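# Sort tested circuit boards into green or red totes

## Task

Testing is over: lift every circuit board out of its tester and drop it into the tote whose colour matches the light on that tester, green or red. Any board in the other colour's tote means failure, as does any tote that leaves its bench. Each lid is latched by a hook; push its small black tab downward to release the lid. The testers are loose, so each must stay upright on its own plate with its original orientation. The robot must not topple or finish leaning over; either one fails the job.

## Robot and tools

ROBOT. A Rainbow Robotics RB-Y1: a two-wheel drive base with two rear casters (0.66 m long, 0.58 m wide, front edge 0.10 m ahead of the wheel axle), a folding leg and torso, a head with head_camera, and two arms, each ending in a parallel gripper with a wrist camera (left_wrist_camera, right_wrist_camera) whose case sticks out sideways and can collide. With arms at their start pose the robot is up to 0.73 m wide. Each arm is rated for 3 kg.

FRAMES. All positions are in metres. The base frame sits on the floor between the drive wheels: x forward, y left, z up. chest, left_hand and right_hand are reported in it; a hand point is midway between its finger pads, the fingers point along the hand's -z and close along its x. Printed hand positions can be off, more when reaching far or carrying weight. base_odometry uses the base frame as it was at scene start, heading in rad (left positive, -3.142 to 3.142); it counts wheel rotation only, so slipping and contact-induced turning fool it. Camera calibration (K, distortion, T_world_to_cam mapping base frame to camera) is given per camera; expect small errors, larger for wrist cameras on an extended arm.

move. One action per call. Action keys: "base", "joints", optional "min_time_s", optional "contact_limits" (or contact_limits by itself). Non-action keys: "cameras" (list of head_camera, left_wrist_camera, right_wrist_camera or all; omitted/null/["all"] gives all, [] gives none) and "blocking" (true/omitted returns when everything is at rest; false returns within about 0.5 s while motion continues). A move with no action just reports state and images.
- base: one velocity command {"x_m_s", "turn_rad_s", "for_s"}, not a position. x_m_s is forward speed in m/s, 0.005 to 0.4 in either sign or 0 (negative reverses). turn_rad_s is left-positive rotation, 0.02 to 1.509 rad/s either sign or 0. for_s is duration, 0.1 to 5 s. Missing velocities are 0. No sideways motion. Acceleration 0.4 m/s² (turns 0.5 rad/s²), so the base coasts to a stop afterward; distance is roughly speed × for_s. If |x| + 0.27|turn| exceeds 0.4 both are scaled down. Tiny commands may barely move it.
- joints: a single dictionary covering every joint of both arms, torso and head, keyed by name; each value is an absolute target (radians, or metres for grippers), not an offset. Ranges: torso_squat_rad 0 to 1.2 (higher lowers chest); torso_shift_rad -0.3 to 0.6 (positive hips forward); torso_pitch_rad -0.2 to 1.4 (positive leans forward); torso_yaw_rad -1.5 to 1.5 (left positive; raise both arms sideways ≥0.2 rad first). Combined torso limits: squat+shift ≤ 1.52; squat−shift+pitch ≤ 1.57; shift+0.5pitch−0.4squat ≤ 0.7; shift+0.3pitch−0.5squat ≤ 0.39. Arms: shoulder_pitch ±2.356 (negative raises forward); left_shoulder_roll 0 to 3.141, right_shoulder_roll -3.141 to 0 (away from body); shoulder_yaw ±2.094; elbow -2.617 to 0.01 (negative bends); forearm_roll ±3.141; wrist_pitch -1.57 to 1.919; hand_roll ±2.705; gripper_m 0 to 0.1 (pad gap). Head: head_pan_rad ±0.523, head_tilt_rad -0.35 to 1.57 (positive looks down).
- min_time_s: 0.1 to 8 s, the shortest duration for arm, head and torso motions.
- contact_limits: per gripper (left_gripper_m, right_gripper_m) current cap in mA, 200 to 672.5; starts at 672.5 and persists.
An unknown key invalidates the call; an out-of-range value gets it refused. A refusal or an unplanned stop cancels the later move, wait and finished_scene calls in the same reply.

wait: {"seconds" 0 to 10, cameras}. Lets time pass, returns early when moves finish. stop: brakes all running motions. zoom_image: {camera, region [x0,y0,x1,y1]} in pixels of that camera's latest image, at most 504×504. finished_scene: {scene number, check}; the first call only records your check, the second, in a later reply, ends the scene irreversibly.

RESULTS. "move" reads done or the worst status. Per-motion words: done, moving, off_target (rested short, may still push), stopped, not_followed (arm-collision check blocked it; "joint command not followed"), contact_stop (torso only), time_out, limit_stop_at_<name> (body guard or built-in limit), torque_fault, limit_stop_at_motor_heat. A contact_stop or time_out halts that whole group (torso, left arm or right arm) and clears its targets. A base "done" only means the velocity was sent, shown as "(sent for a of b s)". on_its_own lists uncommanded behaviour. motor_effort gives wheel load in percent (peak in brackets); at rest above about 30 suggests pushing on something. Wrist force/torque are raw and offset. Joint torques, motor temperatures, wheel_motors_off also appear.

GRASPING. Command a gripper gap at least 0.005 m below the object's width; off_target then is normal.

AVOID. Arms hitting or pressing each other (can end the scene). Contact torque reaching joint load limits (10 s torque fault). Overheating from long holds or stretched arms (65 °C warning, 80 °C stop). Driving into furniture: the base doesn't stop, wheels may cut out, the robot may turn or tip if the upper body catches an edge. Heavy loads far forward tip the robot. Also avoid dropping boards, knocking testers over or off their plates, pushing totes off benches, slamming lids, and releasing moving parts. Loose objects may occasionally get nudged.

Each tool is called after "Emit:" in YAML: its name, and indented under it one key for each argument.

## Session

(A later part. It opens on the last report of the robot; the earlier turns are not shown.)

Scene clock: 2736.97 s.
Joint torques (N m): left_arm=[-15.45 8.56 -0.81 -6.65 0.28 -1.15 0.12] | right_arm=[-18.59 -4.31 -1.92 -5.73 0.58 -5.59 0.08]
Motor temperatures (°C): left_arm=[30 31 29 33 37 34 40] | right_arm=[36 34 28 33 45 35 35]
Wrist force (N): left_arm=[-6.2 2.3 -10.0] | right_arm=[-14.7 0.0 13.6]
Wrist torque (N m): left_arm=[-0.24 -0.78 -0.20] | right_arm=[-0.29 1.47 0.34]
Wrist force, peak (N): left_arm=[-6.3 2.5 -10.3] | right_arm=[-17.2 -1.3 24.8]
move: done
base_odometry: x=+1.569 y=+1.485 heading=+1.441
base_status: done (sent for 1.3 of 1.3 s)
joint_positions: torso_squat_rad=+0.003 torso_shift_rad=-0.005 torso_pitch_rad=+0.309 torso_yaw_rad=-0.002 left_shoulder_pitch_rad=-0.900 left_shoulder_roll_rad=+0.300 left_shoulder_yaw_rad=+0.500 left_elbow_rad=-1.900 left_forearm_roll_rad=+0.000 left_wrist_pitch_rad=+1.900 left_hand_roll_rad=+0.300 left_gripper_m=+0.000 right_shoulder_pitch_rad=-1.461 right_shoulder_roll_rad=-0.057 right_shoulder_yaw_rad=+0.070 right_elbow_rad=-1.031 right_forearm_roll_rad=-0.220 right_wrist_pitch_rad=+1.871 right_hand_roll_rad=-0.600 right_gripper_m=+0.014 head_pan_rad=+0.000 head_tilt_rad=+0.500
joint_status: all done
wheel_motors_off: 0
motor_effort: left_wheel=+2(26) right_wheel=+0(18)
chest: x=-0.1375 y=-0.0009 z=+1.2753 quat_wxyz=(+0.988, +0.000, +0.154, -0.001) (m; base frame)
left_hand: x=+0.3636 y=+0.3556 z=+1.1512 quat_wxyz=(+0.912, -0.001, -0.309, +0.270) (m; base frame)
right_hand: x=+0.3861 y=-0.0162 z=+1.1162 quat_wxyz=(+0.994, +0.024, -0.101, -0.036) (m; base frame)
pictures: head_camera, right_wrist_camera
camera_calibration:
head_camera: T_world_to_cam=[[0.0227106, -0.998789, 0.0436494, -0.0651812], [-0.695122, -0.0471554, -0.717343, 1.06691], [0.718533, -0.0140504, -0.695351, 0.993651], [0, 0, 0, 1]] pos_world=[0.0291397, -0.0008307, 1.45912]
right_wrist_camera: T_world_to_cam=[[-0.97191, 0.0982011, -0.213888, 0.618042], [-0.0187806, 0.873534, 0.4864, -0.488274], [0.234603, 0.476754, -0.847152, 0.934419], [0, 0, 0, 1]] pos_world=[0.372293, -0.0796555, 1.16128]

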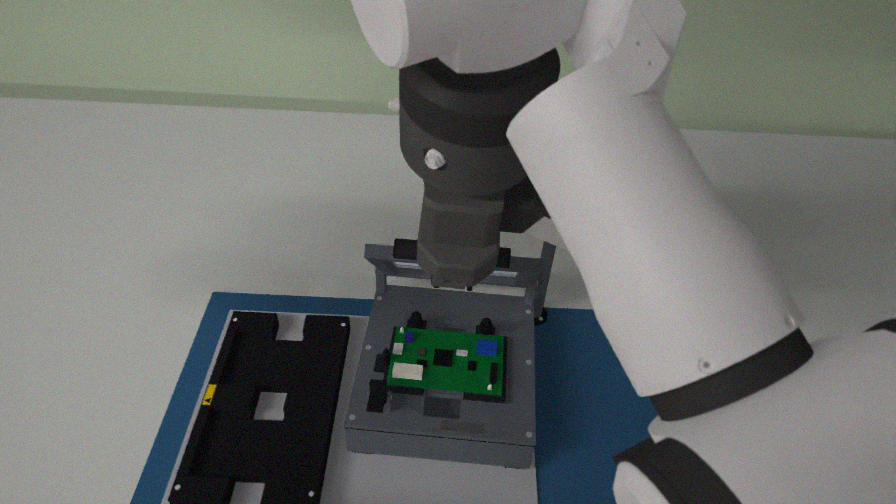

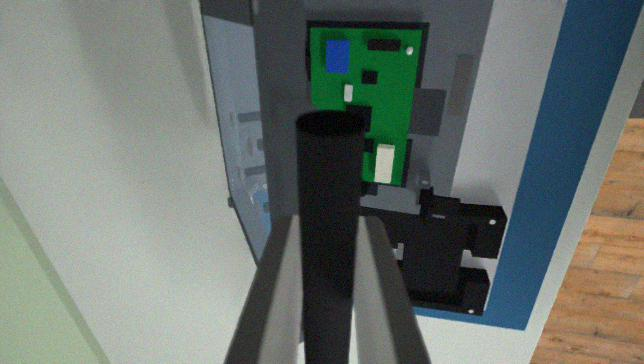

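Emit:
move:
  base: {"x_m_s": 0.03, "for_s": 1.1}
  joints: {"torso_pitch_rad": 0.272}
  min_time_s: 1.1
  cameras: ["head_camera"]

Emit:
move:
  base: {"x_m_s": 0.03, "for_s": 1.1}
  joints: {"torso_pitch_rad": 0.262}
  min_time_s: 1
  cameras: ["head_camera","right_wrist_camera"]

Scene clock: 2744.53 s.
Joint torques (N m): left_arm=[-15.89 8.72 -1.14 -6.4 0.27 -1.21 0.08] | right_arm=[-27.3 -4.45 -1.99 -10.25 -0.26 -2.22 0.03]
Motor temperatures (°C): left_arm=[30 31 29 33 37 34 40] | right_arm=[36 33 28 33 45 36 35]
Wrist force (N): left_arm=[-6.3 2.8 -9.8] | right_arm=[0.1 5.2 -21.8]
Wrist torque (N m): left_arm=[-0.29 -0.78 -0.19] | right_arm=[-0.14 1.35 0.54]
Wrist force, peak (N): left_arm=[-6.2 2.4 -10.4] | right_arm=[-0.5 7.4 -29.1]
move: done
base_odometry: x=+1.574 y=+1.517 heading=+1.441
base_status: done (sent for 1.1 of 1.1 s)
joint_positions: torso_squat_rad=+0.003 torso_shift_rad=-0.004 torso_pitch_rad=+0.272 torso_yaw_rad=-0.002 left_shoulder_pitch_rad=-0.900 left_shoulder_roll_rad=+0.300 left_shoulder_yaw_rad=+0.500 left_elbow_rad=-1.900 left_forearm_roll_rad=+0.000 left_wrist_pitch_rad=+1.900 left_hand_roll_rad=+0.300 left_gripper_m=+0.000 right_shoulder_pitch_rad=-1.459 right_shoulder_roll_rad=-0.057 right_shoulder_yaw_rad=+0.070 right_elbow_rad=-1.029 right_forearm_roll_rad=-0.220 right_wrist_pitch_rad=+1.870 right_hand_roll_rad=-0.600 right_gripper_m=+0.014 head_pan_rad=+0.000 head_tilt_rad=+0.500
joint_status: all done
wheel_motors_off: 0
motor_effort: left_wheel=+0(26) right_wheel=-2(21)
chest: x=-0.1478 y=-0.0009 z=+1.2785 quat_wxyz=(+0.991, +0.000, +0.136, -0.001) (m; base frame)
left_hand: x=+0.3575 y=+0.3556 z=+1.1728 quat_wxyz=(+0.906, -0.006, -0.325, +0.270) (m; base frame)
right_hand: x=+0.3811 y=-0.0168 z=+1.1373 quat_wxyz=(+0.992, +0.025, -0.118, -0.037) (m; base frame)
pictures: head_camera
camera_calibration:
head_camera: T_world_to_cam=[[0.0211251, -0.99879, 0.0444089, -0.0663067], [-0.668537, -0.0471395, -0.742184, 1.09775], [0.743379, -0.0140102, -0.668724, 0.97293], [0, 0, 0, 1]] pos_world=[0.0120286, -0.000848373, 1.46829]

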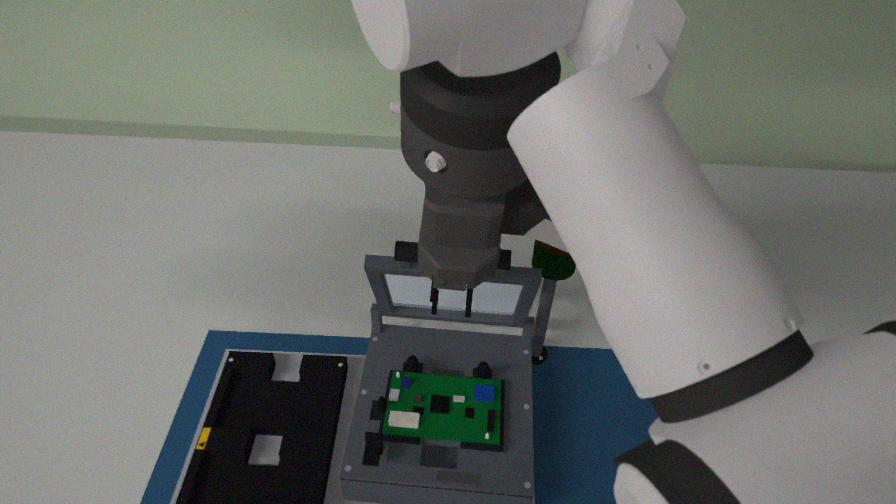

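Scene clock: 2746.23 s.
Joint torques (N m): left_arm=[-15.99 8.8 -1.24 -6.34 0.37 -1.21 0.12] | right_arm=[-16.54 0.95 -1.71 -4.49 -1.73 -3.18 0.02]
Motor temperatures (°C): left_arm=[30 31 29 33 37 34 40] | right_arm=[36 33 28 33 45 36 35]
Wrist force (N): left_arm=[-6.4 2.4 -10.0] | right_arm=[-3.1 -2.5 11.2]
Wrist torque (N m): left_arm=[-0.27 -0.79 -0.19] | right_arm=[-0.26 1.11 0.72]
Wrist force, peak (N): left_arm=[-6.3 2.4 -10.3] | right_arm=[-3.9 4.9 -21.4]
move: done
base_odometry: x=+1.578 y=+1.550 heading=+1.441
base_status: done (sent for 1.1 of 1.1 s)
joint_positions: torso_squat_rad=+0.003 torso_shift_rad=-0.005 torso_pitch_rad=+0.261 torso_yaw_rad=-0.003 left_shoulder_pitch_rad=-0.900 left_shoulder_roll_rad=+0.300 left_shoulder_yaw_rad=+0.500 left_elbow_rad=-1.900 left_forearm_roll_rad=+0.000 left_wrist_pitch_rad=+1.900 left_hand_roll_rad=+0.300 left_gripper_m=+0.000 right_shoulder_pitch_rad=-1.462 right_shoulder_roll_rad=-0.059 right_shoulder_yaw_rad=+0.070 right_elbow_rad=-1.031 right_forearm_roll_rad=-0.220 right_wrist_pitch_rad=+1.871 right_hand_roll_rad=-0.600 right_gripper_m=+0.014 head_pan_rad=+0.000 head_tilt_rad=+0.500
joint_status: all done
wheel_motors_off: 0
motor_effort: left_wheel=+1(19) right_wheel=-1(15)
chest: x=-0.1515 y=-0.0010 z=+1.2794 quat_wxyz=(+0.992, +0.000, +0.130, -0.001) (m; base frame)
left_hand: x=+0.3550 y=+0.3555 z=+1.1795 quat_wxyz=(+0.904, -0.007, -0.330, +0.270) (m; base frame)
right_hand: x=+0.3797 y=-0.0170 z=+1.1461 quat_wxyz=(+0.991, +0.025, -0.125, -0.037) (m; base frame)
pictures: head_camera, right_wrist_camera
camera_calibration:
head_camera: T_world_to_cam=[[0.0204821, -0.998796, 0.0445825, -0.0666658], [-0.66008, -0.0470009, -0.749724, 1.10684], [0.750916, -0.0140721, -0.660247, 0.966635], [0, 0, 0, 1]] pos_world=[0.00610902, -0.000960227, 1.47102]
right_wrist_camera: T_world_to_cam=[[-0.95991, 0.0995162, -0.262048, 0.668942], [-0.0417153, 0.873731, 0.484618, -0.491458], [0.277187, 0.476121, -0.834552, 0.931012], [0, 0, 0, 1]] pos_world=[0.363558, -0.0804424, 1.19044]

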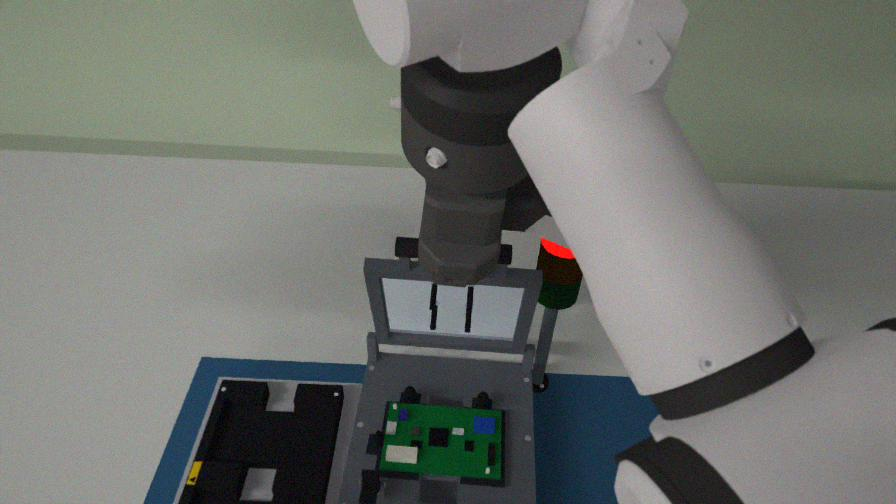

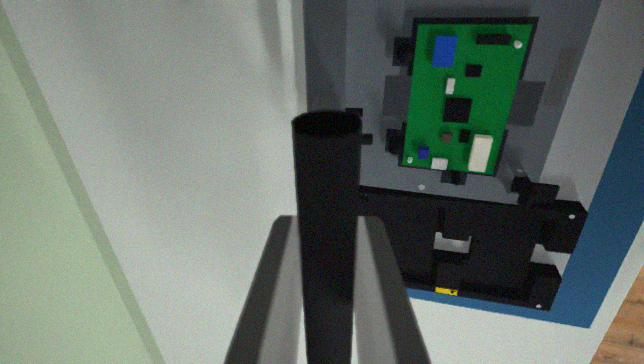

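Emit:
move:
  base: {"x_m_s": 0.03, "for_s": 1.5}
  joints: {"torso_pitch_rad": 0.257}
  cameras: ["head_camera"]

Emit:
move:
  base: {"x_m_s": 0.03, "for_s": 1.3}
  joints: {"torso_pitch_rad": 0.272}
  min_time_s: 1
  cameras: ["head_camera","right_wrist_camera"]

Scene clock: 2754.97 s.
Joint torques (N m): left_arm=[-16.07 8.53 -0.98 -6.26 0.39 -1.22 0.06] | right_arm=[-10.81 5.84 -0.95 -1.2 -3.54 -1.44 -0.02]
Motor temperatures (°C): left_arm=[30 31 29 33 37 34 40] | right_arm=[36 33 28 33 45 36 35]
Wrist force (N): left_arm=[-6.4 2.8 -9.2] | right_arm=[8.1 -4.1 16.2]
Wrist torque (N m): left_arm=[-0.29 -0.80 -0.21] | right_arm=[-0.33 0.79 0.61]
Wrist force, peak (N): left_arm=[-6.6 2.7 -10.1] | right_arm=[8.0 -6.6 28.3]
move: done
base_odometry: x=+1.584 y=+1.595 heading=+1.441
base_status: done (sent for 1.5 of 1.5 s)
joint_positions: torso_squat_rad=+0.003 torso_shift_rad=-0.005 torso_pitch_rad=+0.256 torso_yaw_rad=-0.003 left_shoulder_pitch_rad=-0.900 left_shoulder_roll_rad=+0.300 left_shoulder_yaw_rad=+0.500 left_elbow_rad=-1.900 left_forearm_roll_rad=+0.000 left_wrist_pitch_rad=+1.900 left_hand_roll_rad=+0.300 left_gripper_m=+0.000 right_shoulder_pitch_rad=-1.463 right_shoulder_roll_rad=-0.060 right_shoulder_yaw_rad=+0.070 right_elbow_rad=-1.032 right_forearm_roll_rad=-0.219 right_wrist_pitch_rad=+1.870 right_hand_roll_rad=-0.600 right_gripper_m=+0.014 head_pan_rad=+0.000 head_tilt_rad=+0.500
joint_status: all done
wheel_motors_off: 0
motor_effort: left_wheel=+1(20) right_wheel=-1(17)
chest: x=-0.1532 y=-0.0010 z=+1.2799 quat_wxyz=(+0.992, +0.000, +0.127, -0.001) (m; base frame)
left_hand: x=+0.3539 y=+0.3554 z=+1.1826 quat_wxyz=(+0.904, -0.008, -0.333, +0.269) (m; base frame)
right_hand: x=+0.3794 y=-0.0174 z=+1.1504 quat_wxyz=(+0.991, +0.025, -0.130, -0.037) (m; base frame)
pictures: head_camera
camera_calibration:
head_camera: T_world_to_cam=[[0.020172, -0.998799, 0.0446598, -0.0668325], [-0.656072, -0.0469301, -0.753237, 1.11118], [0.754428, -0.0141058, -0.656231, 0.963545], [0, 0, 0, 1]] pos_world=[0.00343887, -0.00101278, 1.47228]

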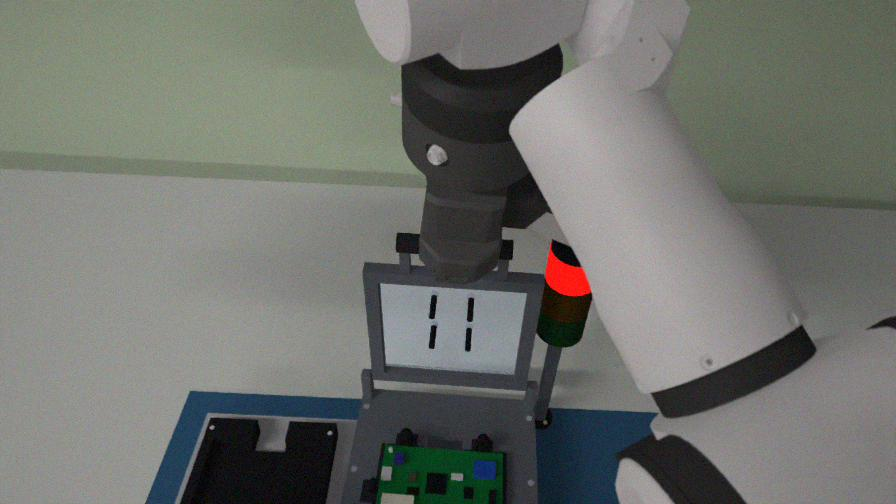

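Scene clock: 2757.20 s.
Joint torques (N m): left_arm=[-15.85 9.03 -0.94 -6.32 0.18 -1.21 0.15] | right_arm=[-0.44 13.94 1.07 4.52 -6.22 1.99 0.06]
Motor temperatures (°C): left_arm=[30 31 29 33 37 34 40] | right_arm=[36 33 28 33 45 36 35]
Wrist force (N): left_arm=[-6.2 2.4 -9.6] | right_arm=[23.8 -6.8 35.9]
Wrist torque (N m): left_arm=[-0.25 -0.78 -0.20] | right_arm=[-0.27 0.33 0.79]
Wrist force, peak (N): left_arm=[-7.3 2.6 -9.7] | right_arm=[25.5 -13.4 51.1]
move: done
base_odometry: x=+1.588 y=+1.632 heading=+1.441
base_status: done (sent for 1.3 of 1.3 s)
joint_positions: torso_squat_rad=+0.003 torso_shift_rad=-0.005 torso_pitch_rad=+0.270 torso_yaw_rad=-0.003 left_shoulder_pitch_rad=-0.900 left_shoulder_roll_rad=+0.300 left_shoulder_yaw_rad=+0.500 left_elbow_rad=-1.900 left_forearm_roll_rad=+0.000 left_wrist_pitch_rad=+1.900 left_hand_roll_rad=+0.300 left_gripper_m=+0.000 right_shoulder_pitch_rad=-1.466 right_shoulder_roll_rad=-0.062 right_shoulder_yaw_rad=+0.069 right_elbow_rad=-1.033 right_forearm_roll_rad=-0.218 right_wrist_pitch_rad=+1.869 right_hand_roll_rad=-0.600 right_gripper_m=+0.014 head_pan_rad=+0.000 head_tilt_rad=+0.500
joint_status: all done
wheel_motors_off: 0
motor_effort: left_wheel=+35(83) right_wheel=+42(100)
chest: x=-0.1489 y=-0.0011 z=+1.2787 quat_wxyz=(+0.991, +0.001, +0.135, -0.001) (m; base frame)
left_hand: x=+0.3567 y=+0.3553 z=+1.1742 quat_wxyz=(+0.906, -0.006, -0.326, +0.269) (m; base frame)
right_hand: x=+0.3830 y=-0.0180 z=+1.1436 quat_wxyz=(+0.991, +0.025, -0.125, -0.037) (m; base frame)
pictures: head_camera, right_wrist_camera
camera_calibration:
head_camera: T_world_to_cam=[[0.0207289, -0.998806, 0.0442447, -0.0663483], [-0.666893, -0.0467839, -0.743683, 1.09926], [0.744865, -0.0140907, -0.667066, 0.972015], [0, 0, 0, 1]] pos_world=[0.0104413, -0.0011452, 1.46883]
right_wrist_camera: T_world_to_cam=[[-0.959905, 0.101386, -0.261347, 0.670767], [-0.0398547, 0.873475, 0.485234, -0.490748], [0.277476, 0.476195, -0.834413, 0.928255], [0, 0, 0, 1]] pos_world=[0.366745, -0.0813806, 1.18798]

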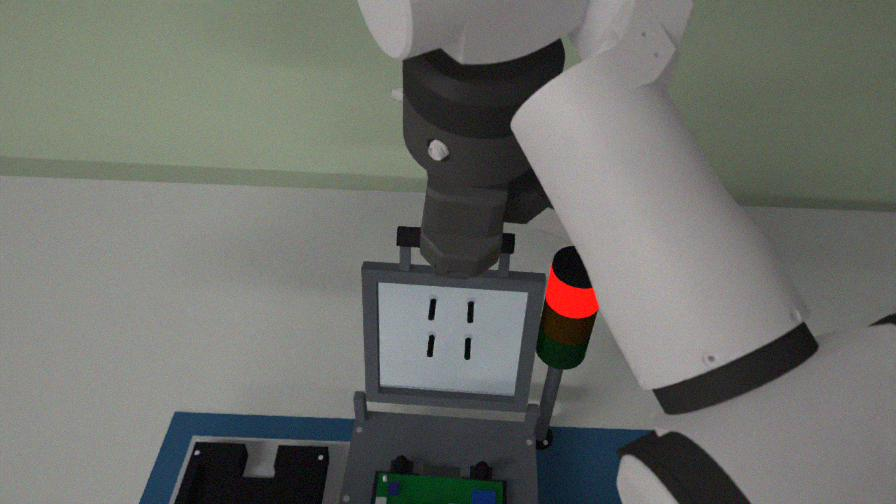

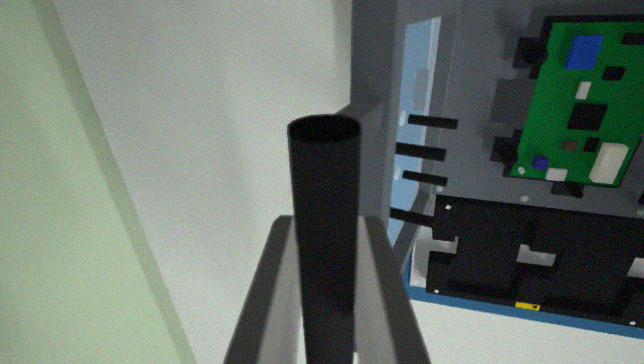

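Emit:
move:
  base: {"x_m_s": -0.02, "for_s": 0.75}
  cameras: []

Emit:
move:
  joints: {"right_gripper_m": 0.04}
  cameras: []

Emit:
move:
  joints: {"torso_pitch_rad": 0.12}
  cameras: ["head_camera","right_wrist_camera"]

Scene clock: 2763.67 s.
Joint torques (N m): left_arm=[-15.7 8.89 -0.72 -6.21 0.26 -1.24 0.05] | right_arm=[4.36 14.32 1.26 7.34 -6 2.31 -0.13]
Motor temperatures (°C): left_arm=[30 31 29 33 37 34 40] | right_arm=[36 34 28 33 46 36 35]
Wrist force (N): left_arm=[-6.2 2.7 -9.8] | right_arm=[24.8 -4.8 43.4]
Wrist torque (N m): left_arm=[-0.28 -0.76 -0.20] | right_arm=[-0.28 0.22 0.98]
Wrist force, peak (N): left_arm=[-6.5 2.5 -10.1] | right_arm=[23.3 -5.1 49.8]
move: done
base_odometry: x=+1.587 y=+1.617 heading=+1.441
base_status: done (sent for 0.77 of 0.77 s)
joint_positions: torso_squat_rad=+0.003 torso_shift_rad=-0.005 torso_pitch_rad=+0.270 torso_yaw_rad=-0.003 left_shoulder_pitch_rad=-0.900 left_shoulder_roll_rad=+0.300 left_shoulder_yaw_rad=+0.500 left_elbow_rad=-1.900 left_forearm_roll_rad=+0.000 left_wrist_pitch_rad=+1.900 left_hand_roll_rad=+0.300 left_gripper_m=+0.000 right_shoulder_pitch_rad=-1.467 right_shoulder_roll_rad=-0.062 right_shoulder_yaw_rad=+0.069 right_elbow_rad=-1.034 right_forearm_roll_rad=-0.218 right_wrist_pitch_rad=+1.869 right_hand_roll_rad=-0.600 right_gripper_m=+0.014 head_pan_rad=+0.000 head_tilt_rad=+0.500
joint_status: not commanded
wheel_motors_off: 0
motor_effort: left_wheel=+1(21) right_wheel=-1(26)
chest: x=-0.1492 y=-0.0011 z=+1.2787 quat_wxyz=(+0.991, +0.001, +0.134, -0.001) (m; base frame)
left_hand: x=+0.3565 y=+0.3553 z=+1.1745 quat_wxyz=(+0.906, -0.006, -0.327, +0.269) (m; base frame)
right_hand: x=+0.3830 y=-0.0177 z=+1.1447 quat_wxyz=(+0.991, +0.025, -0.126, -0.037) (m; base frame)
pictures: none
No camera images: "cameras" was empty.

Scene clock: 2764.47 s.
Joint torques (N m): left_arm=[-16.08 8.75 -0.9 -6.36 0.2 -1.24 0.1] | right_arm=[-21.25 -2.87 -1.16 -6.84 -0.16 -0.31 -0.16]
Motor temperatures (°C): left_arm=[30 31 29 33 37 34 40] | right_arm=[36 34 28 33 46 36 35]
Wrist force (N): left_arm=[-6.5 2.4 -9.8] | right_arm=[0.7 10.2 -12.3]
Wrist torque (N m): left_arm=[-0.25 -0.80 -0.19] | right_arm=[-0.03 0.77 0.50]
Wrist force, peak (N): left_arm=[-6.9 3.2 -10.7] | right_arm=[23.6 -5.1 45.2]
move: done
base_odometry: x=+1.587 y=+1.618 heading=+1.441
base_status: not commanded
joint_positions: torso_squat_rad=+0.003 torso_shift_rad=-0.004 torso_pitch_rad=+0.272 torso_yaw_rad=-0.002 left_shoulder_pitch_rad=-0.900 left_shoulder_roll_rad=+0.300 left_shoulder_yaw_rad=+0.500 left_elbow_rad=-1.900 left_forearm_roll_rad=+0.000 left_wrist_pitch_rad=+1.900 left_hand_roll_rad=+0.300 left_gripper_m=+0.000 right_shoulder_pitch_rad=-1.461 right_shoulder_roll_rad=-0.058 right_shoulder_yaw_rad=+0.070 right_elbow_rad=-1.030 right_forearm_roll_rad=-0.220 right_wrist_pitch_rad=+1.870 right_hand_roll_rad=-0.600 right_gripper_m=+0.040 head_pan_rad=+0.000 head_tilt_rad=+0.500
joint_status: all done
wheel_motors_off: 0
motor_effort: left_wheel=+4(12) right_wheel=-7(9)
chest: x=-0.1480 y=-0.0008 z=+1.2786 quat_wxyz=(+0.991, +0.000, +0.135, -0.001) (m; base frame)
left_hand: x=+0.3573 y=+0.3557 z=+1.1730 quat_wxyz=(+0.906, -0.006, -0.325, +0.270) (m; base frame)
right_hand: x=+0.3814 y=-0.0164 z=+1.1386 quat_wxyz=(+0.992, +0.025, -0.119, -0.036) (m; base frame)
pictures: none
No camera images: "cameras" was empty.

Scene clock: 2765.77 s.
Joint torques (N m): left_arm=[-17.26 8.43 -1.29 -5.74 0.25 -1.47 0.09] | right_arm=[-22.05 -4.55 -1.56 -6.91 0.01 -0.43 -0.13]
Motor temperatures (°C): left_arm=[30 31 29 33 37 34 40] | right_arm=[36 34 28 33 46 36 35]
Wrist force (N): left_arm=[-6.9 2.9 -9.2] | right_arm=[-0.3 10.2 -12.4]
Wrist torque (N m): left_arm=[-0.26 -0.80 -0.20] | right_arm=[0.00 0.70 0.49]
Wrist force, peak (N): left_arm=[-6.5 2.7 -10.2] | right_arm=[0.4 10.5 -13.0]
move: done
base_odometry: x=+1.587 y=+1.617 heading=+1.441
base_status: not commanded
joint_positions: torso_squat_rad=+0.003 torso_shift_rad=-0.004 torso_pitch_rad=+0.120 torso_yaw_rad=-0.002 left_shoulder_pitch_rad=-0.900 left_shoulder_roll_rad=+0.300 left_shoulder_yaw_rad=+0.500 left_elbow_rad=-1.900 left_forearm_roll_rad=+0.000 left_wrist_pitch_rad=+1.900 left_hand_roll_rad=+0.300 left_gripper_m=+0.000 right_shoulder_pitch_rad=-1.460 right_shoulder_roll_rad=-0.058 right_shoulder_yaw_rad=+0.070 right_elbow_rad=-1.030 right_forearm_roll_rad=-0.220 right_wrist_pitch_rad=+1.870 right_hand_roll_rad=-0.600 right_gripper_m=+0.040 head_pan_rad=+0.000 head_tilt_rad=+0.500
joint_status: all done
wheel_motors_off: 0
motor_effort: left_wheel=+5(5) right_wheel=-5(8)
chest: x=-0.1941 y=-0.0008 z=+1.2877 quat_wxyz=(+0.998, +0.000, +0.060, -0.001) (m; base frame)
left_hand: x=+0.3213 y=+0.3557 z=+1.2599 quat_wxyz=(+0.879, -0.026, -0.393, +0.268) (m; base frame)
right_hand: x=+0.3503 y=-0.0165 z=+1.2294 quat_wxyz=(+0.980, +0.028, -0.194, -0.034) (m; base frame)
pictures: head_camera, right_wrist_camera
camera_calibration:
head_camera: T_world_to_cam=[[0.0140937, -0.998784, 0.0472383, -0.0706413], [-0.548036, -0.0472309, -0.83512, 1.21664], [0.836336, -0.0141184, -0.548036, 0.876164], [0, 0, 0, 1]] pos_world=[-0.0650105, -0.00072251, 1.49954]
right_wrist_camera: T_world_to_cam=[[-0.914262, 0.099095, -0.392816, 0.80733], [-0.109216, 0.873435, 0.474534, -0.497534], [0.390124, 0.47675, -0.787726, 0.911337], [0, 0, 0, 1]] pos_world=[0.328239, -0.0799185, 1.27111]

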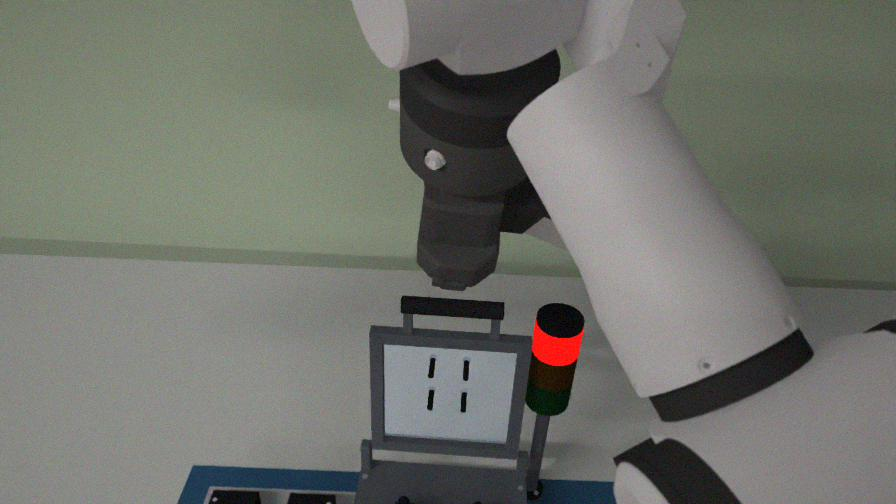

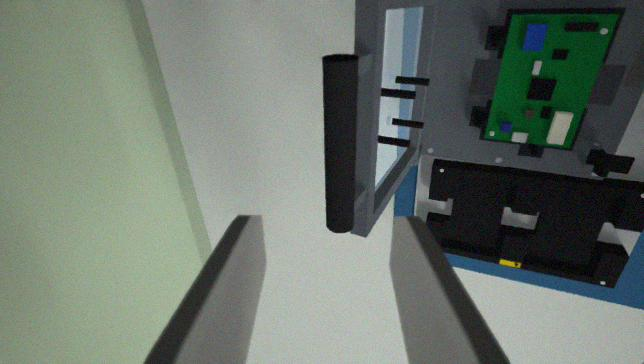

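Emit:
move:
  base: {"x_m_s": -0.1, "for_s": 1.25}
  joints: {"right_gripper_m": 0.09, "right_shoulder_roll_rad": -0.037,"right_hand_roll_rad":-0.65}
  cameras: []

Emit:
move:
  joints: {"torso_pitch_rad": 0.3}
  cameras: ["head_camera","right_wrist_camera"]

Scene clock: 2772.37 s.
Joint torques (N m): left_arm=[-17.29 8.54 -1.21 -5.56 0.33 -1.47 0.08] | right_arm=[-22.25 -5.35 -2.1 -7.03 0.19 -0.65 0.19]
Motor temperatures (°C): left_arm=[30 31 29 33 37 34 40] | right_arm=[36 34 28 33 45 36 35]
Wrist force (N): left_arm=[-6.9 3.1 -9.3] | right_arm=[-0.3 10.0 -12.6]
Wrist torque (N m): left_arm=[-0.30 -0.81 -0.18] | right_arm=[0.00 0.72 0.49]
Wrist force, peak (N): left_arm=[-7.3 3.1 -9.4] | right_arm=[-0.8 10.8 -12.6]
move: done
base_odometry: x=+1.570 y=+1.492 heading=+1.440
base_status: done (sent for 1.27 of 1.27 s)
joint_positions: torso_squat_rad=+0.003 torso_shift_rad=-0.004 torso_pitch_rad=+0.120 torso_yaw_rad=-0.002 left_shoulder_pitch_rad=-0.900 left_shoulder_roll_rad=+0.300 left_shoulder_yaw_rad=+0.500 left_elbow_rad=-1.900 left_forearm_roll_rad=+0.000 left_wrist_pitch_rad=+1.900 left_hand_roll_rad=+0.300 left_gripper_m=+0.000 right_shoulder_pitch_rad=-1.460 right_shoulder_roll_rad=-0.037 right_shoulder_yaw_rad=+0.070 right_elbow_rad=-1.030 right_forearm_roll_rad=-0.220 right_wrist_pitch_rad=+1.870 right_hand_roll_rad=-0.650 right_gripper_m=+0.090 head_pan_rad=+0.000 head_tilt_rad=+0.500
joint_status: all done
wheel_motors_off: 0
motor_effort: left_wheel=-5(19) right_wheel=+6(31)
chest: x=-0.1941 y=-0.0008 z=+1.2877 quat_wxyz=(+0.998, +0.000, +0.060, -0.001) (m; base frame)
left_hand: x=+0.3213 y=+0.3557 z=+1.2599 quat_wxyz=(+0.879, -0.026, -0.393, +0.268) (m; base frame)
right_hand: x=+0.3455 y=-0.0060 z=+1.2267 quat_wxyz=(+0.980, +0.036, -0.190, -0.050) (m; base frame)
pictures: none
No camera images: "cameras" was empty.

Scene clock: 2773.73 s.
Joint torques (N m): left_arm=[-15.6 8.55 -0.83 -6.55 0.23 -1.17 0.13] | right_arm=[-22.11 -3.74 -1.34 -7.22 0.05 -0.36 0.14]
Motor temperatures (°C): left_arm=[30 31 29 33 37 34 40] | right_arm=[36 34 28 33 45 36 35]
Wrist force (N): left_arm=[-6.3 2.4 -10.1] | right_arm=[0.9 10.2 -12.4]
Wrist torque (N m): left_arm=[-0.24 -0.79 -0.20] | right_arm=[-0.01 0.78 0.53]
Wrist force, peak (N): left_arm=[-6.8 2.5 -10.0] | right_arm=[0.8 10.5 -12.9]
move: done
base_odometry: x=+1.570 y=+1.492 heading=+1.440
base_status: not commanded
joint_positions: torso_squat_rad=+0.003 torso_shift_rad=-0.004 torso_pitch_rad=+0.300 torso_yaw_rad=-0.002 left_shoulder_pitch_rad=-0.900 left_shoulder_roll_rad=+0.300 left_shoulder_yaw_rad=+0.500 left_elbow_rad=-1.900 left_forearm_roll_rad=+0.000 left_wrist_pitch_rad=+1.900 left_hand_roll_rad=+0.300 left_gripper_m=+0.000 right_shoulder_pitch_rad=-1.460 right_shoulder_roll_rad=-0.037 right_shoulder_yaw_rad=+0.070 right_elbow_rad=-1.030 right_forearm_roll_rad=-0.220 right_wrist_pitch_rad=+1.870 right_hand_roll_rad=-0.650 right_gripper_m=+0.090 head_pan_rad=+0.000 head_tilt_rad=+0.500
joint_status: all done
wheel_motors_off: 0
motor_effort: left_wheel=-4(6) right_wheel=+8(8)
chest: x=-0.1396 y=-0.0008 z=+1.2761 quat_wxyz=(+0.989, +0.000, +0.149, -0.001) (m; base frame)
left_hand: x=+0.3625 y=+0.3558 z=+1.1563 quat_wxyz=(+0.911, -0.002, -0.313, +0.270) (m; base frame)
right_hand: x=+0.3803 y=-0.0058 z=+1.1193 quat_wxyz=(+0.993, +0.032, -0.101, -0.053) (m; base frame)
pictures: head_camera, right_wrist_camera
camera_calibration:
head_camera: T_world_to_cam=[[0.0224827, -0.998782, 0.0439314, -0.0654629], [-0.688877, -0.0473225, -0.723332, 1.07454], [0.72453, -0.0140009, -0.689102, 0.988584], [0, 0, 0, 1]] pos_world=[0.025441, -0.000692154, 1.46136]
right_wrist_camera: T_world_to_cam=[[-0.968276, 0.133238, -0.2114, 0.608114], [0.00935443, 0.864725, 0.502158, -0.527358], [0.249709, 0.48425, -0.838539, 0.918135], [0, 0, 0, 1]] pos_world=[0.364488, -0.0696106, 1.16326]

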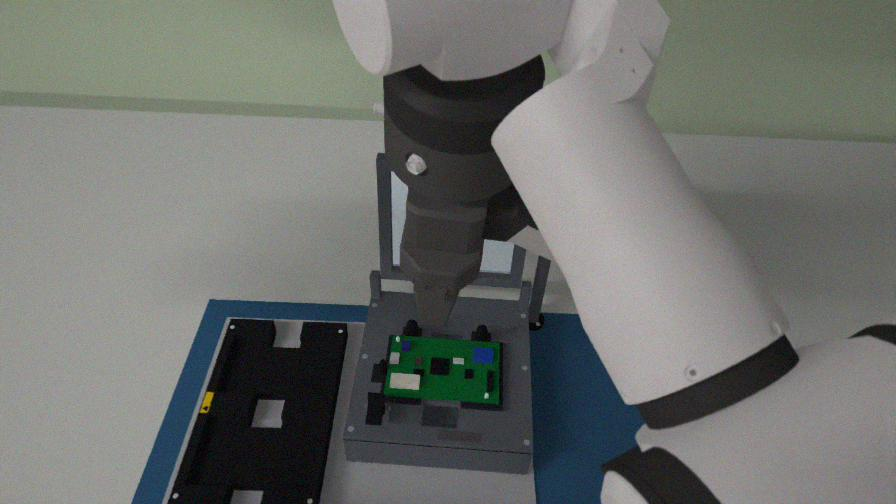

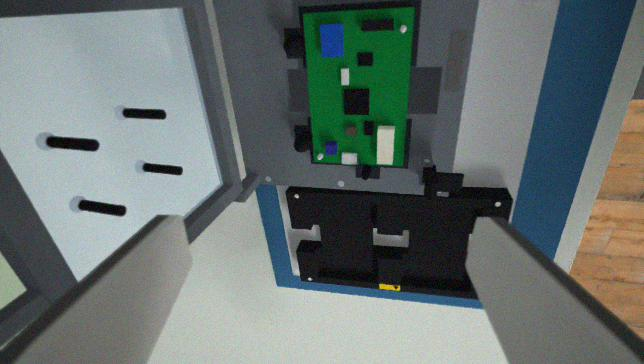

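Emit:
move:
  joints: {"torso_pitch_rad": 0.42}
  cameras: ["head_camera","right_wrist_camera"]

Scene clock: 2778.13 s.
Joint torques (N m): left_arm=[-14.42 9.02 -0.39 -6.93 0.2 -0.96 0.09] | right_arm=[-21.51 -2.74 -1.35 -7.62 0.01 -0.29 0.13]
Motor temperatures (°C): left_arm=[30 31 29 33 37 34 40] | right_arm=[36 34 28 33 45 35 35]
Wrist force (N): left_arm=[-5.6 2.0 -10.2] | right_arm=[1.5 10.2 -12.8]
Wrist torque (N m): left_arm=[-0.24 -0.74 -0.21] | right_arm=[-0.03 0.81 0.50]
Wrist force, peak (N): left_arm=[-6.1 2.5 -10.6] | right_arm=[1.8 10.2 -13.2]
move: done
base_odometry: x=+1.570 y=+1.492 heading=+1.440
base_status: not commanded
joint_positions: torso_squat_rad=+0.003 torso_shift_rad=-0.004 torso_pitch_rad=+0.420 torso_yaw_rad=-0.002 left_shoulder_pitch_rad=-0.900 left_shoulder_roll_rad=+0.300 left_shoulder_yaw_rad=+0.500 left_elbow_rad=-1.900 left_forearm_roll_rad=+0.000 left_wrist_pitch_rad=+1.900 left_hand_roll_rad=+0.300 left_gripper_m=+0.000 right_shoulder_pitch_rad=-1.460 right_shoulder_roll_rad=-0.037 right_shoulder_yaw_rad=+0.070 right_elbow_rad=-1.030 right_forearm_roll_rad=-0.220 right_wrist_pitch_rad=+1.870 right_hand_roll_rad=-0.650 right_gripper_m=+0.090 head_pan_rad=+0.000 head_tilt_rad=+0.500
joint_status: all done
wheel_motors_off: 0
motor_effort: left_wheel=-6(7) right_wheel=+5(7)
chest: x=-0.1048 y=-0.0008 z=+1.2630 quat_wxyz=(+0.978, +0.000, +0.208, -0.001) (m; base frame)
left_hand: x=+0.3793 y=+0.3558 z=+1.0840 quat_wxyz=(+0.928, +0.014, -0.257, +0.269) (m; base frame)
right_hand: x=+0.3925 y=-0.0058 z=+1.0451 quat_wxyz=(+0.997, +0.028, -0.041, -0.055) (m; base frame)
pictures: head_camera, right_wrist_camera
camera_calibration:
head_camera: T_world_to_cam=[[0.027665, -0.998779, 0.0409178, -0.0613116], [-0.770528, -0.0473836, -0.635643, 0.969714], [0.636806, -0.0139432, -0.770898, 1.04851], [0, 0, 0, 1]] pos_world=[0.081189, -0.000668593, 1.4272]
right_wrist_camera: T_world_to_cam=[[-0.986646, 0.13309, -0.0938921, 0.488643], [0.0693062, 0.864724, 0.497442, -0.508887], [0.147396, 0.484292, -0.862401, 0.917917], [0, 0, 0, 1]] pos_world=[0.38209, -0.069526, 1.09063]

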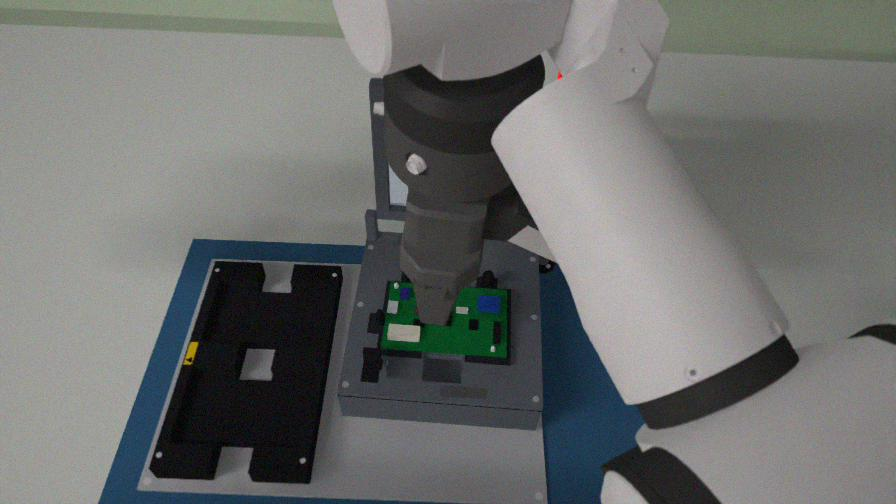

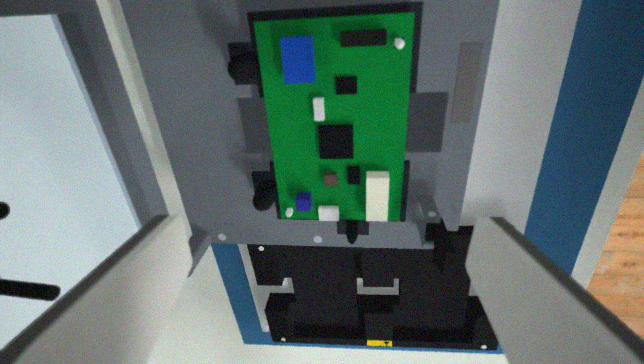

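Emit:
move:
  joints: {"torso_pitch_rad": 0.52}
  cameras: ["right_wrist_camera"]

Emit:
move:
  joints: {"torso_pitch_rad": 0.565}
  min_time_s: 1
  cameras: ["right_wrist_camera"]

Scene clock: 2783.23 s.
Joint torques (N m): left_arm=[-13.16 8.52 0.05 -7.46 0.07 -0.79 0.19] | right_arm=[-20.95 -1.58 -0.94 -7.79 -0.14 -0.04 0.01]
Motor temperatures (°C): left_arm=[30 31 29 33 37 34 40] | right_arm=[36 34 28 33 45 35 35]
Wrist force (N): left_arm=[-5.2 2.0 -10.8] | right_arm=[2.2 10.3 -12.7]
Wrist torque (N m): left_arm=[-0.24 -0.72 -0.21] | right_arm=[-0.04 0.84 0.52]
Wrist force, peak (N): left_arm=[-5.3 1.8 -11.0] | right_arm=[2.4 10.6 -13.1]
move: done
base_odometry: x=+1.570 y=+1.492 heading=+1.440
base_status: not commanded
joint_positions: torso_squat_rad=+0.003 torso_shift_rad=-0.004 torso_pitch_rad=+0.520 torso_yaw_rad=-0.002 left_shoulder_pitch_rad=-0.900 left_shoulder_roll_rad=+0.300 left_shoulder_yaw_rad=+0.500 left_elbow_rad=-1.900 left_forearm_roll_rad=+0.000 left_wrist_pitch_rad=+1.900 left_hand_roll_rad=+0.300 left_gripper_m=+0.000 right_shoulder_pitch_rad=-1.460 right_shoulder_roll_rad=-0.037 right_shoulder_yaw_rad=+0.070 right_elbow_rad=-1.030 right_forearm_roll_rad=-0.220 right_wrist_pitch_rad=+1.870 right_hand_roll_rad=-0.650 right_gripper_m=+0.090 head_pan_rad=+0.000 head_tilt_rad=+0.500
joint_status: all done
wheel_motors_off: 0
motor_effort: left_wheel=-7(7) right_wheel=+6(8)
chest: x=-0.0773 y=-0.0008 z=+1.2490 quat_wxyz=(+0.966, +0.000, +0.257, -0.001) (m; base frame)
left_hand: x=+0.3865 y=+0.3559 z=+1.0226 quat_wxyz=(+0.940, +0.028, -0.211, +0.268) (m; base frame)
right_hand: x=+0.3958 y=-0.0057 z=+0.9826 quat_wxyz=(+0.998, +0.026, +0.009, -0.056) (m; base frame)
pictures: right_wrist_camera
camera_calibration:
right_wrist_camera: T_world_to_cam=[[-0.991105, 0.132985, 0.00502684, 0.390575], [0.118504, 0.864735, 0.488048, -0.488307], [0.0605561, 0.484302, -0.872802, 0.908073], [0, 0, 0, 1]] pos_world=[0.389978, -0.0694662, 1.02892]

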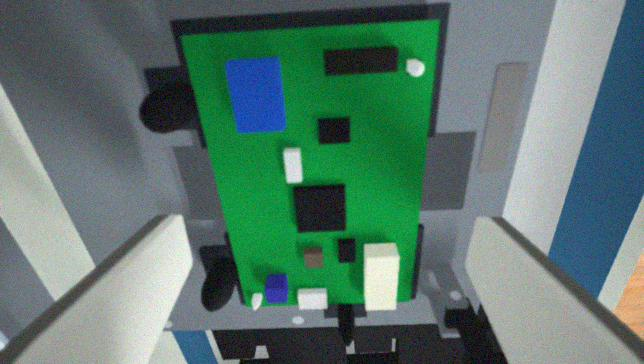

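Scene clock: 2784.50 s.
Joint torques (N m): left_arm=[-12.71 8.88 0.06 -7.42 0.16 -0.71 0.11] | right_arm=[-20.5 -1.16 -0.65 -7.73 -0.16 -0.02 0.18]
Motor temperatures (°C): left_arm=[30 31 29 33 37 34 40] | right_arm=[36 33 28 33 45 35 35]
Wrist force (N): left_arm=[-5.0 1.6 -10.8] | right_arm=[2.7 10.5 -12.8]
Wrist torque (N m): left_arm=[-0.20 -0.71 -0.20] | right_arm=[-0.05 0.89 0.51]
Wrist force, peak (N): left_arm=[-5.2 1.6 -10.9] | right_arm=[2.7 10.4 -13.2]
move: done
base_odometry: x=+1.570 y=+1.492 heading=+1.440
base_status: not commanded
joint_positions: torso_squat_rad=+0.003 torso_shift_rad=-0.004 torso_pitch_rad=+0.565 torso_yaw_rad=-0.002 left_shoulder_pitch_rad=-0.900 left_shoulder_roll_rad=+0.300 left_shoulder_yaw_rad=+0.500 left_elbow_rad=-1.900 left_forearm_roll_rad=+0.000 left_wrist_pitch_rad=+1.900 left_hand_roll_rad=+0.300 left_gripper_m=+0.000 right_shoulder_pitch_rad=-1.460 right_shoulder_roll_rad=-0.037 right_shoulder_yaw_rad=+0.070 right_elbow_rad=-1.030 right_forearm_roll_rad=-0.220 right_wrist_pitch_rad=+1.870 right_hand_roll_rad=-0.650 right_gripper_m=+0.090 head_pan_rad=+0.000 head_tilt_rad=+0.500
joint_status: all done
wheel_motors_off: 0
motor_effort: left_wheel=-5(7) right_wheel=+6(8)
chest: x=-0.0654 y=-0.0008 z=+1.2419 quat_wxyz=(+0.960, +0.000, +0.279, -0.001) (m; base frame)
left_hand: x=+0.3878 y=+0.3559 z=+0.9949 quat_wxyz=(+0.944, +0.034, -0.190, +0.268) (m; base frame)
right_hand: x=+0.3953 y=-0.0057 z=+0.9544 quat_wxyz=(+0.998, +0.024, +0.031, -0.057) (m; base frame)
pictures: right_wrist_camera
camera_calibration:
right_wrist_camera: T_world_to_cam=[[-0.989889, 0.132926, 0.049506, 0.347237], [0.140238, 0.864737, 0.482247, -0.477599], [0.0212935, 0.484314, -0.874635, 0.900808], [0, 0, 0, 1]] pos_world=[0.391522, -0.0694326, 1.00101]

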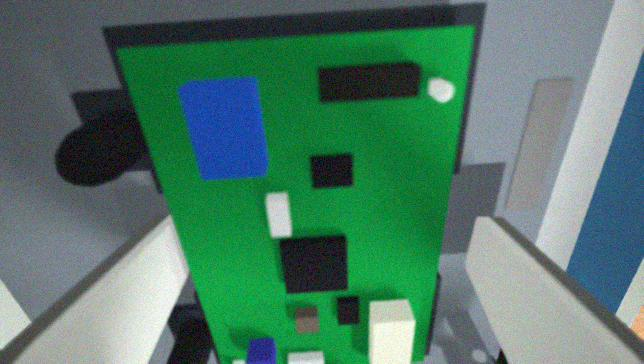

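Emit:
move:
  base: {"x_m_s": 0.01, "for_s": 0.5}
  cameras: []

Emit:
move:
  joints: {"torso_pitch_rad": 0.588}
  min_time_s: 0.8
  cameras: ["head_camera","right_wrist_camera"]

Scene clock: 2791.37 s.
Joint torques (N m): left_arm=[-12.57 8.67 0.17 -7.4 0.11 -0.79 0.06] | right_arm=[-20.66 -1.3 -0.74 -7.81 -0.11 0.01 0.1]
Motor temperatures (°C): left_arm=[30 31 29 33 37 34 40] | right_arm=[36 33 28 33 45 35 35]
Wrist force (N): left_arm=[-5.3 1.6 -10.4] | right_arm=[2.4 10.5 -12.8]
Wrist torque (N m): left_arm=[-0.19 -0.73 -0.21] | right_arm=[-0.06 0.84 0.51]
Wrist force, peak (N): left_arm=[-5.0 1.3 -11.1] | right_arm=[2.6 10.4 -13.2]
move: done
base_odometry: x=+1.571 y=+1.497 heading=+1.441
base_status: done (sent for 0.5 of 0.5 s)
joint_positions: torso_squat_rad=+0.003 torso_shift_rad=-0.004 torso_pitch_rad=+0.565 torso_yaw_rad=-0.002 left_shoulder_pitch_rad=-0.900 left_shoulder_roll_rad=+0.300 left_shoulder_yaw_rad=+0.500 left_elbow_rad=-1.900 left_forearm_roll_rad=+0.000 left_wrist_pitch_rad=+1.900 left_hand_roll_rad=+0.300 left_gripper_m=+0.000 right_shoulder_pitch_rad=-1.460 right_shoulder_roll_rad=-0.037 right_shoulder_yaw_rad=+0.070 right_elbow_rad=-1.030 right_forearm_roll_rad=-0.220 right_wrist_pitch_rad=+1.870 right_hand_roll_rad=-0.650 right_gripper_m=+0.090 head_pan_rad=+0.000 head_tilt_rad=+0.500
joint_status: not commanded
wheel_motors_off: 0
motor_effort: left_wheel=-2(7) right_wheel=-3(16)
chest: x=-0.0654 y=-0.0008 z=+1.2419 quat_wxyz=(+0.960, +0.000, +0.279, -0.001) (m; base frame)
left_hand: x=+0.3878 y=+0.3559 z=+0.9949 quat_wxyz=(+0.944, +0.034, -0.190, +0.268) (m; base frame)
right_hand: x=+0.3952 y=-0.0057 z=+0.9544 quat_wxyz=(+0.998, +0.024, +0.031, -0.057) (m; base frame)
pictures: none
No camera images: "cameras" was empty.

Scene clock: 2792.47 s.
Joint torques (N m): left_arm=[-12.39 8.62 0.18 -7.44 0.03 -0.73 0.13] | right_arm=[1.42 2.3 1.64 3.55 1.16 -7.53 -0.51]
Motor temperatures (°C): left_arm=[30 31 29 33 37 34 40] | right_arm=[36 33 28 33 45 35 35]
Wrist force (N): left_arm=[-5.3 1.6 -10.9] | right_arm=[-9.1 -5.3 66.4]
Wrist torque (N m): left_arm=[-0.21 -0.73 -0.22] | right_arm=[0.17 5.03 1.40]
Wrist force, peak (N): left_arm=[-5.3 1.6 -10.9] | right_arm=[-9.8 -5.8 70.4]
move: done
base_odometry: x=+1.571 y=+1.497 heading=+1.440
base_status: not commanded
joint_positions: torso_squat_rad=+0.003 torso_shift_rad=-0.005 torso_pitch_rad=+0.585 torso_yaw_rad=-0.003 left_shoulder_pitch_rad=-0.900 left_shoulder_roll_rad=+0.300 left_shoulder_yaw_rad=+0.500 left_elbow_rad=-1.900 left_forearm_roll_rad=+0.000 left_wrist_pitch_rad=+1.900 left_hand_roll_rad=+0.300 left_gripper_m=+0.000 right_shoulder_pitch_rad=-1.466 right_shoulder_roll_rad=-0.038 right_shoulder_yaw_rad=+0.069 right_elbow_rad=-1.033 right_forearm_roll_rad=-0.220 right_wrist_pitch_rad=+1.872 right_hand_roll_rad=-0.650 right_gripper_m=+0.090 head_pan_rad=+0.000 head_tilt_rad=+0.500
joint_status: all done
wheel_motors_off: 0
motor_effort: left_wheel=-2(3) right_wheel=+0(4)
chest: x=-0.0610 y=-0.0009 z=+1.2385 quat_wxyz=(+0.958, +0.000, +0.288, -0.001) (m; base frame)
left_hand: x=+0.3872 y=+0.3556 z=+0.9826 quat_wxyz=(+0.946, +0.036, -0.180, +0.267) (m; base frame)
right_hand: x=+0.3956 y=-0.0052 z=+0.9450 quat_wxyz=(+0.997, +0.025, +0.038, -0.057) (m; base frame)
pictures: head_camera, right_wrist_camera
camera_calibration:
head_camera: T_world_to_cam=[[0.0338693, -0.998789, 0.0356866, -0.0548178], [-0.864363, -0.047199, -0.500649, 0.814958], [0.501727, -0.0138896, -0.864914, 1.10991], [0, 0, 0, 1]] pos_world=[0.149406, -0.000870099, 1.36994]
right_wrist_camera: T_world_to_cam=[[-0.989241, 0.131763, 0.0635673, 0.334454], [0.146045, 0.864055, 0.481747, -0.47537], [0.00855063, 0.485847, -0.874002, 0.896768], [0, 0, 0, 1]] pos_world=[0.392613, -0.069015, 0.991524]

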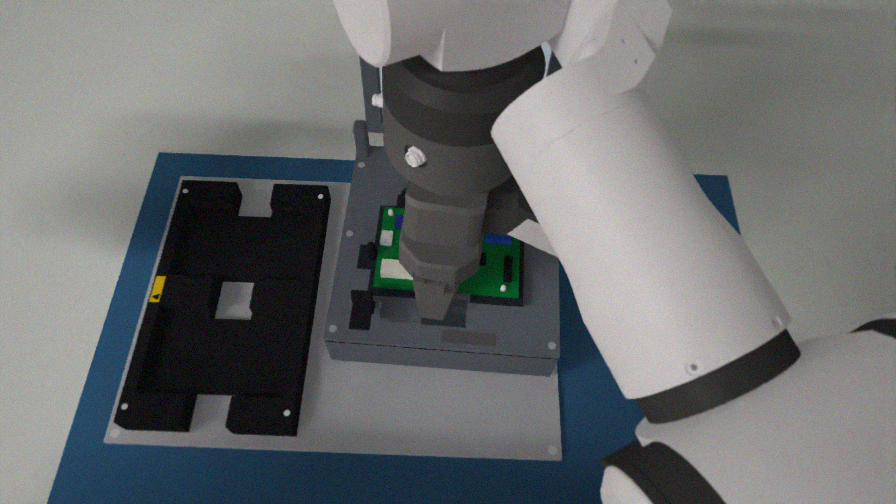

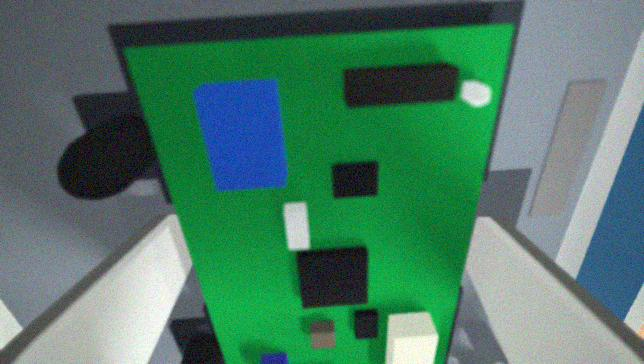

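Emit:
move:
  joints: {"torso_pitch_rad": 0.555}
  min_time_s: 0.8
  cameras: []

Emit:
move:
  joints: {"right_gripper_m": 0.082,"right_shoulder_roll_rad": -0.049}
  cameras: []

Emit:
move:
  joints: {"torso_pitch_rad": 0.578}
  min_time_s: 0.8
  cameras: ["head_camera","right_wrist_camera"]

Scene clock: 2807.17 s.
Joint torques (N m): left_arm=[-12.73 8.7 0.1 -7.41 0.13 -0.75 0.06] | right_arm=[-19.25 0.99 -0.16 -7.08 0.25 -0.37 -0.28]
Motor temperatures (°C): left_arm=[30 31 29 33 37 34 40] | right_arm=[36 33 28 33 45 37 35]
Wrist force (N): left_arm=[-4.9 1.6 -10.6] | right_arm=[2.5 10.7 -12.5]
Wrist torque (N m): left_arm=[-0.21 -0.69 -0.21] | right_arm=[-0.07 0.86 0.51]
Wrist force, peak (N): left_arm=[-5.3 1.5 -11.1] | right_arm=[-9.2 -4.9 66.7]
move: done
base_odometry: x=+1.571 y=+1.497 heading=+1.440
base_status: not commanded
joint_positions: torso_squat_rad=+0.003 torso_shift_rad=-0.004 torso_pitch_rad=+0.555 torso_yaw_rad=-0.002 left_shoulder_pitch_rad=-0.900 left_shoulder_roll_rad=+0.300 left_shoulder_yaw_rad=+0.500 left_elbow_rad=-1.900 left_forearm_roll_rad=+0.000 left_wrist_pitch_rad=+1.900 left_hand_roll_rad=+0.300 left_gripper_m=+0.000 right_shoulder_pitch_rad=-1.461 right_shoulder_roll_rad=-0.038 right_shoulder_yaw_rad=+0.070 right_elbow_rad=-1.030 right_forearm_roll_rad=-0.220 right_wrist_pitch_rad=+1.870 right_hand_roll_rad=-0.650 right_gripper_m=+0.090 head_pan_rad=+0.000 head_tilt_rad=+0.500
joint_status: all done
wheel_motors_off: 0
motor_effort: left_wheel=-2(3) right_wheel=+0(2)
chest: x=-0.0681 y=-0.0008 z=+1.2435 quat_wxyz=(+0.962, +0.000, +0.274, -0.001) (m; base frame)
left_hand: x=+0.3876 y=+0.3558 z=+1.0011 quat_wxyz=(+0.943, +0.032, -0.194, +0.268) (m; base frame)
right_hand: x=+0.3957 y=-0.0059 z=+0.9609 quat_wxyz=(+0.998, +0.025, +0.026, -0.057) (m; base frame)
pictures: none
No camera images: "cameras" was empty.

Scene clock: 2807.93 s.
Joint torques (N m): left_arm=[-12.85 8.65 0.05 -7.56 0.12 -0.75 0.13] | right_arm=[-20.23 -1.56 -0.51 -7.33 -0.06 -0.29 -0.33]
Motor temperatures (°C): left_arm=[30 31 29 33 37 34 40] | right_arm=[36 33 28 33 45 37 35]
Wrist force (N): left_arm=[-5.0 1.7 -10.6] | right_arm=[1.4 10.4 -12.4]
Wrist torque (N m): left_arm=[-0.20 -0.71 -0.21] | right_arm=[-0.02 0.87 0.51]
Wrist force, peak (N): left_arm=[-5.0 1.5 -10.9] | right_arm=[1.6 11.2 -13.2]
move: done
base_odometry: x=+1.571 y=+1.497 heading=+1.440
base_status: not commanded
joint_positions: torso_squat_rad=+0.003 torso_shift_rad=-0.004 torso_pitch_rad=+0.555 torso_yaw_rad=-0.002 left_shoulder_pitch_rad=-0.900 left_shoulder_roll_rad=+0.300 left_shoulder_yaw_rad=+0.500 left_elbow_rad=-1.900 left_forearm_roll_rad=+0.000 left_wrist_pitch_rad=+1.900 left_hand_roll_rad=+0.300 left_gripper_m=+0.000 right_shoulder_pitch_rad=-1.461 right_shoulder_roll_rad=-0.049 right_shoulder_yaw_rad=+0.070 right_elbow_rad=-1.030 right_forearm_roll_rad=-0.220 right_wrist_pitch_rad=+1.870 right_hand_roll_rad=-0.650 right_gripper_m=+0.082 head_pan_rad=+0.000 head_tilt_rad=+0.500
joint_status: all done
wheel_motors_off: 0
motor_effort: left_wheel=+0(3) right_wheel=+0(2)
chest: x=-0.0681 y=-0.0008 z=+1.2435 quat_wxyz=(+0.962, +0.000, +0.274, -0.001) (m; base frame)
left_hand: x=+0.3876 y=+0.3559 z=+1.0011 quat_wxyz=(+0.943, +0.032, -0.194, +0.268) (m; base frame)
right_hand: x=+0.3988 y=-0.0118 z=+0.9610 quat_wxyz=(+0.998, +0.021, +0.024, -0.061) (m; base frame)
pictures: none
No camera images: "cameras" was empty.

Scene clock: 2809.00 s.
Joint torques (N m): left_arm=[-12.53 8.78 0.13 -7.51 0.1 -0.74 0.14] | right_arm=[-19.51 -1.28 -0.62 -7.27 0.08 -0.29 -0.39]
Motor temperatures (°C): left_arm=[30 31 29 33 37 34 40] | right_arm=[36 33 28 33 45 37 35]
Wrist force (N): left_arm=[-4.8 1.8 -10.8] | right_arm=[2.6 10.3 -12.8]
Wrist torque (N m): left_arm=[-0.22 -0.69 -0.20] | right_arm=[-0.01 0.87 0.53]
Wrist force, peak (N): left_arm=[-5.2 1.5 -11.0] | right_arm=[2.5 10.4 -13.1]
move: done
base_odometry: x=+1.571 y=+1.497 heading=+1.440
base_status: not commanded
joint_positions: torso_squat_rad=+0.003 torso_shift_rad=-0.004 torso_pitch_rad=+0.578 torso_yaw_rad=-0.002 left_shoulder_pitch_rad=-0.900 left_shoulder_roll_rad=+0.300 left_shoulder_yaw_rad=+0.500 left_elbow_rad=-1.900 left_forearm_roll_rad=+0.000 left_wrist_pitch_rad=+1.900 left_hand_roll_rad=+0.300 left_gripper_m=+0.000 right_shoulder_pitch_rad=-1.461 right_shoulder_roll_rad=-0.049 right_shoulder_yaw_rad=+0.070 right_elbow_rad=-1.030 right_forearm_roll_rad=-0.220 right_wrist_pitch_rad=+1.870 right_hand_roll_rad=-0.650 right_gripper_m=+0.082 head_pan_rad=+0.000 head_tilt_rad=+0.500
joint_status: all done
wheel_motors_off: 0
motor_effort: left_wheel=-1(4) right_wheel=+0(2)
chest: x=-0.0621 y=-0.0008 z=+1.2397 quat_wxyz=(+0.959, +0.000, +0.285, -0.001) (m; base frame)
left_hand: x=+0.3879 y=+0.3559 z=+0.9869 quat_wxyz=(+0.945, +0.035, -0.184, +0.267) (m; base frame)
right_hand: x=+0.3982 y=-0.0118 z=+0.9466 quat_wxyz=(+0.997, +0.021, +0.035, -0.061) (m; base frame)
pictures: head_camera, right_wrist_camera
camera_calibration:
head_camera: T_world_to_cam=[[0.0338498, -0.998776, 0.0360555, -0.0551136], [-0.860804, -0.0474661, -0.506718, 0.822398], [0.507809, -0.0138844, -0.861358, 1.10744], [0, 0, 0, 1]] pos_world=[0.147419, -0.000633946, 1.37262]
right_wrist_camera: T_world_to_cam=[[-0.988245, 0.141795, 0.0571575, 0.343554], [0.151843, 0.866856, 0.474872, -0.466504], [0.0177871, 0.477969, -0.878197, 0.901567], [0, 0, 0, 1]] pos_world=[0.394314, -0.0752428, 0.993646]

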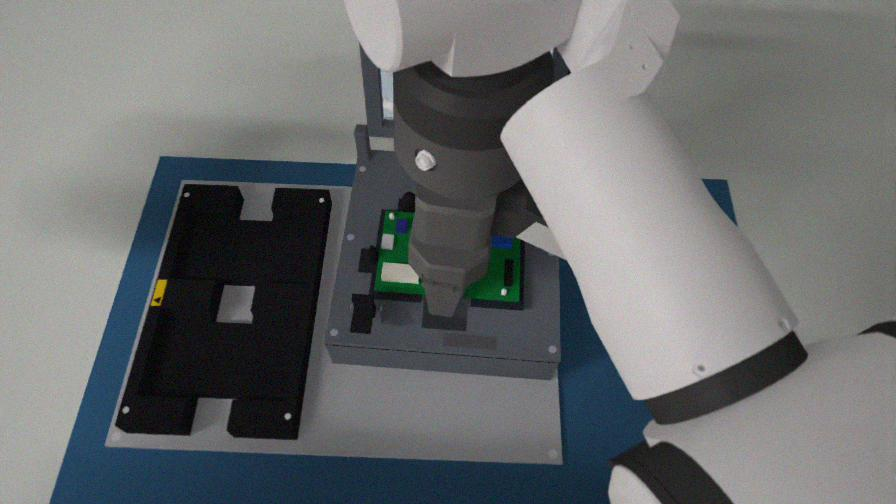

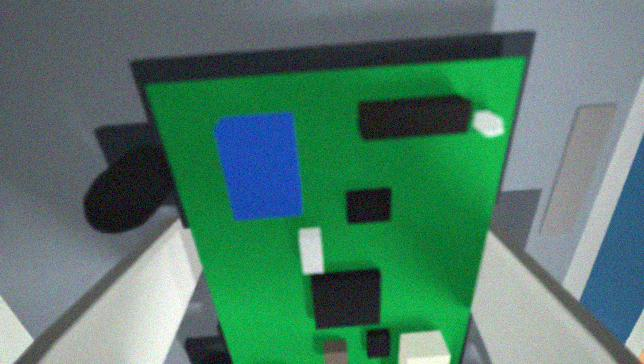

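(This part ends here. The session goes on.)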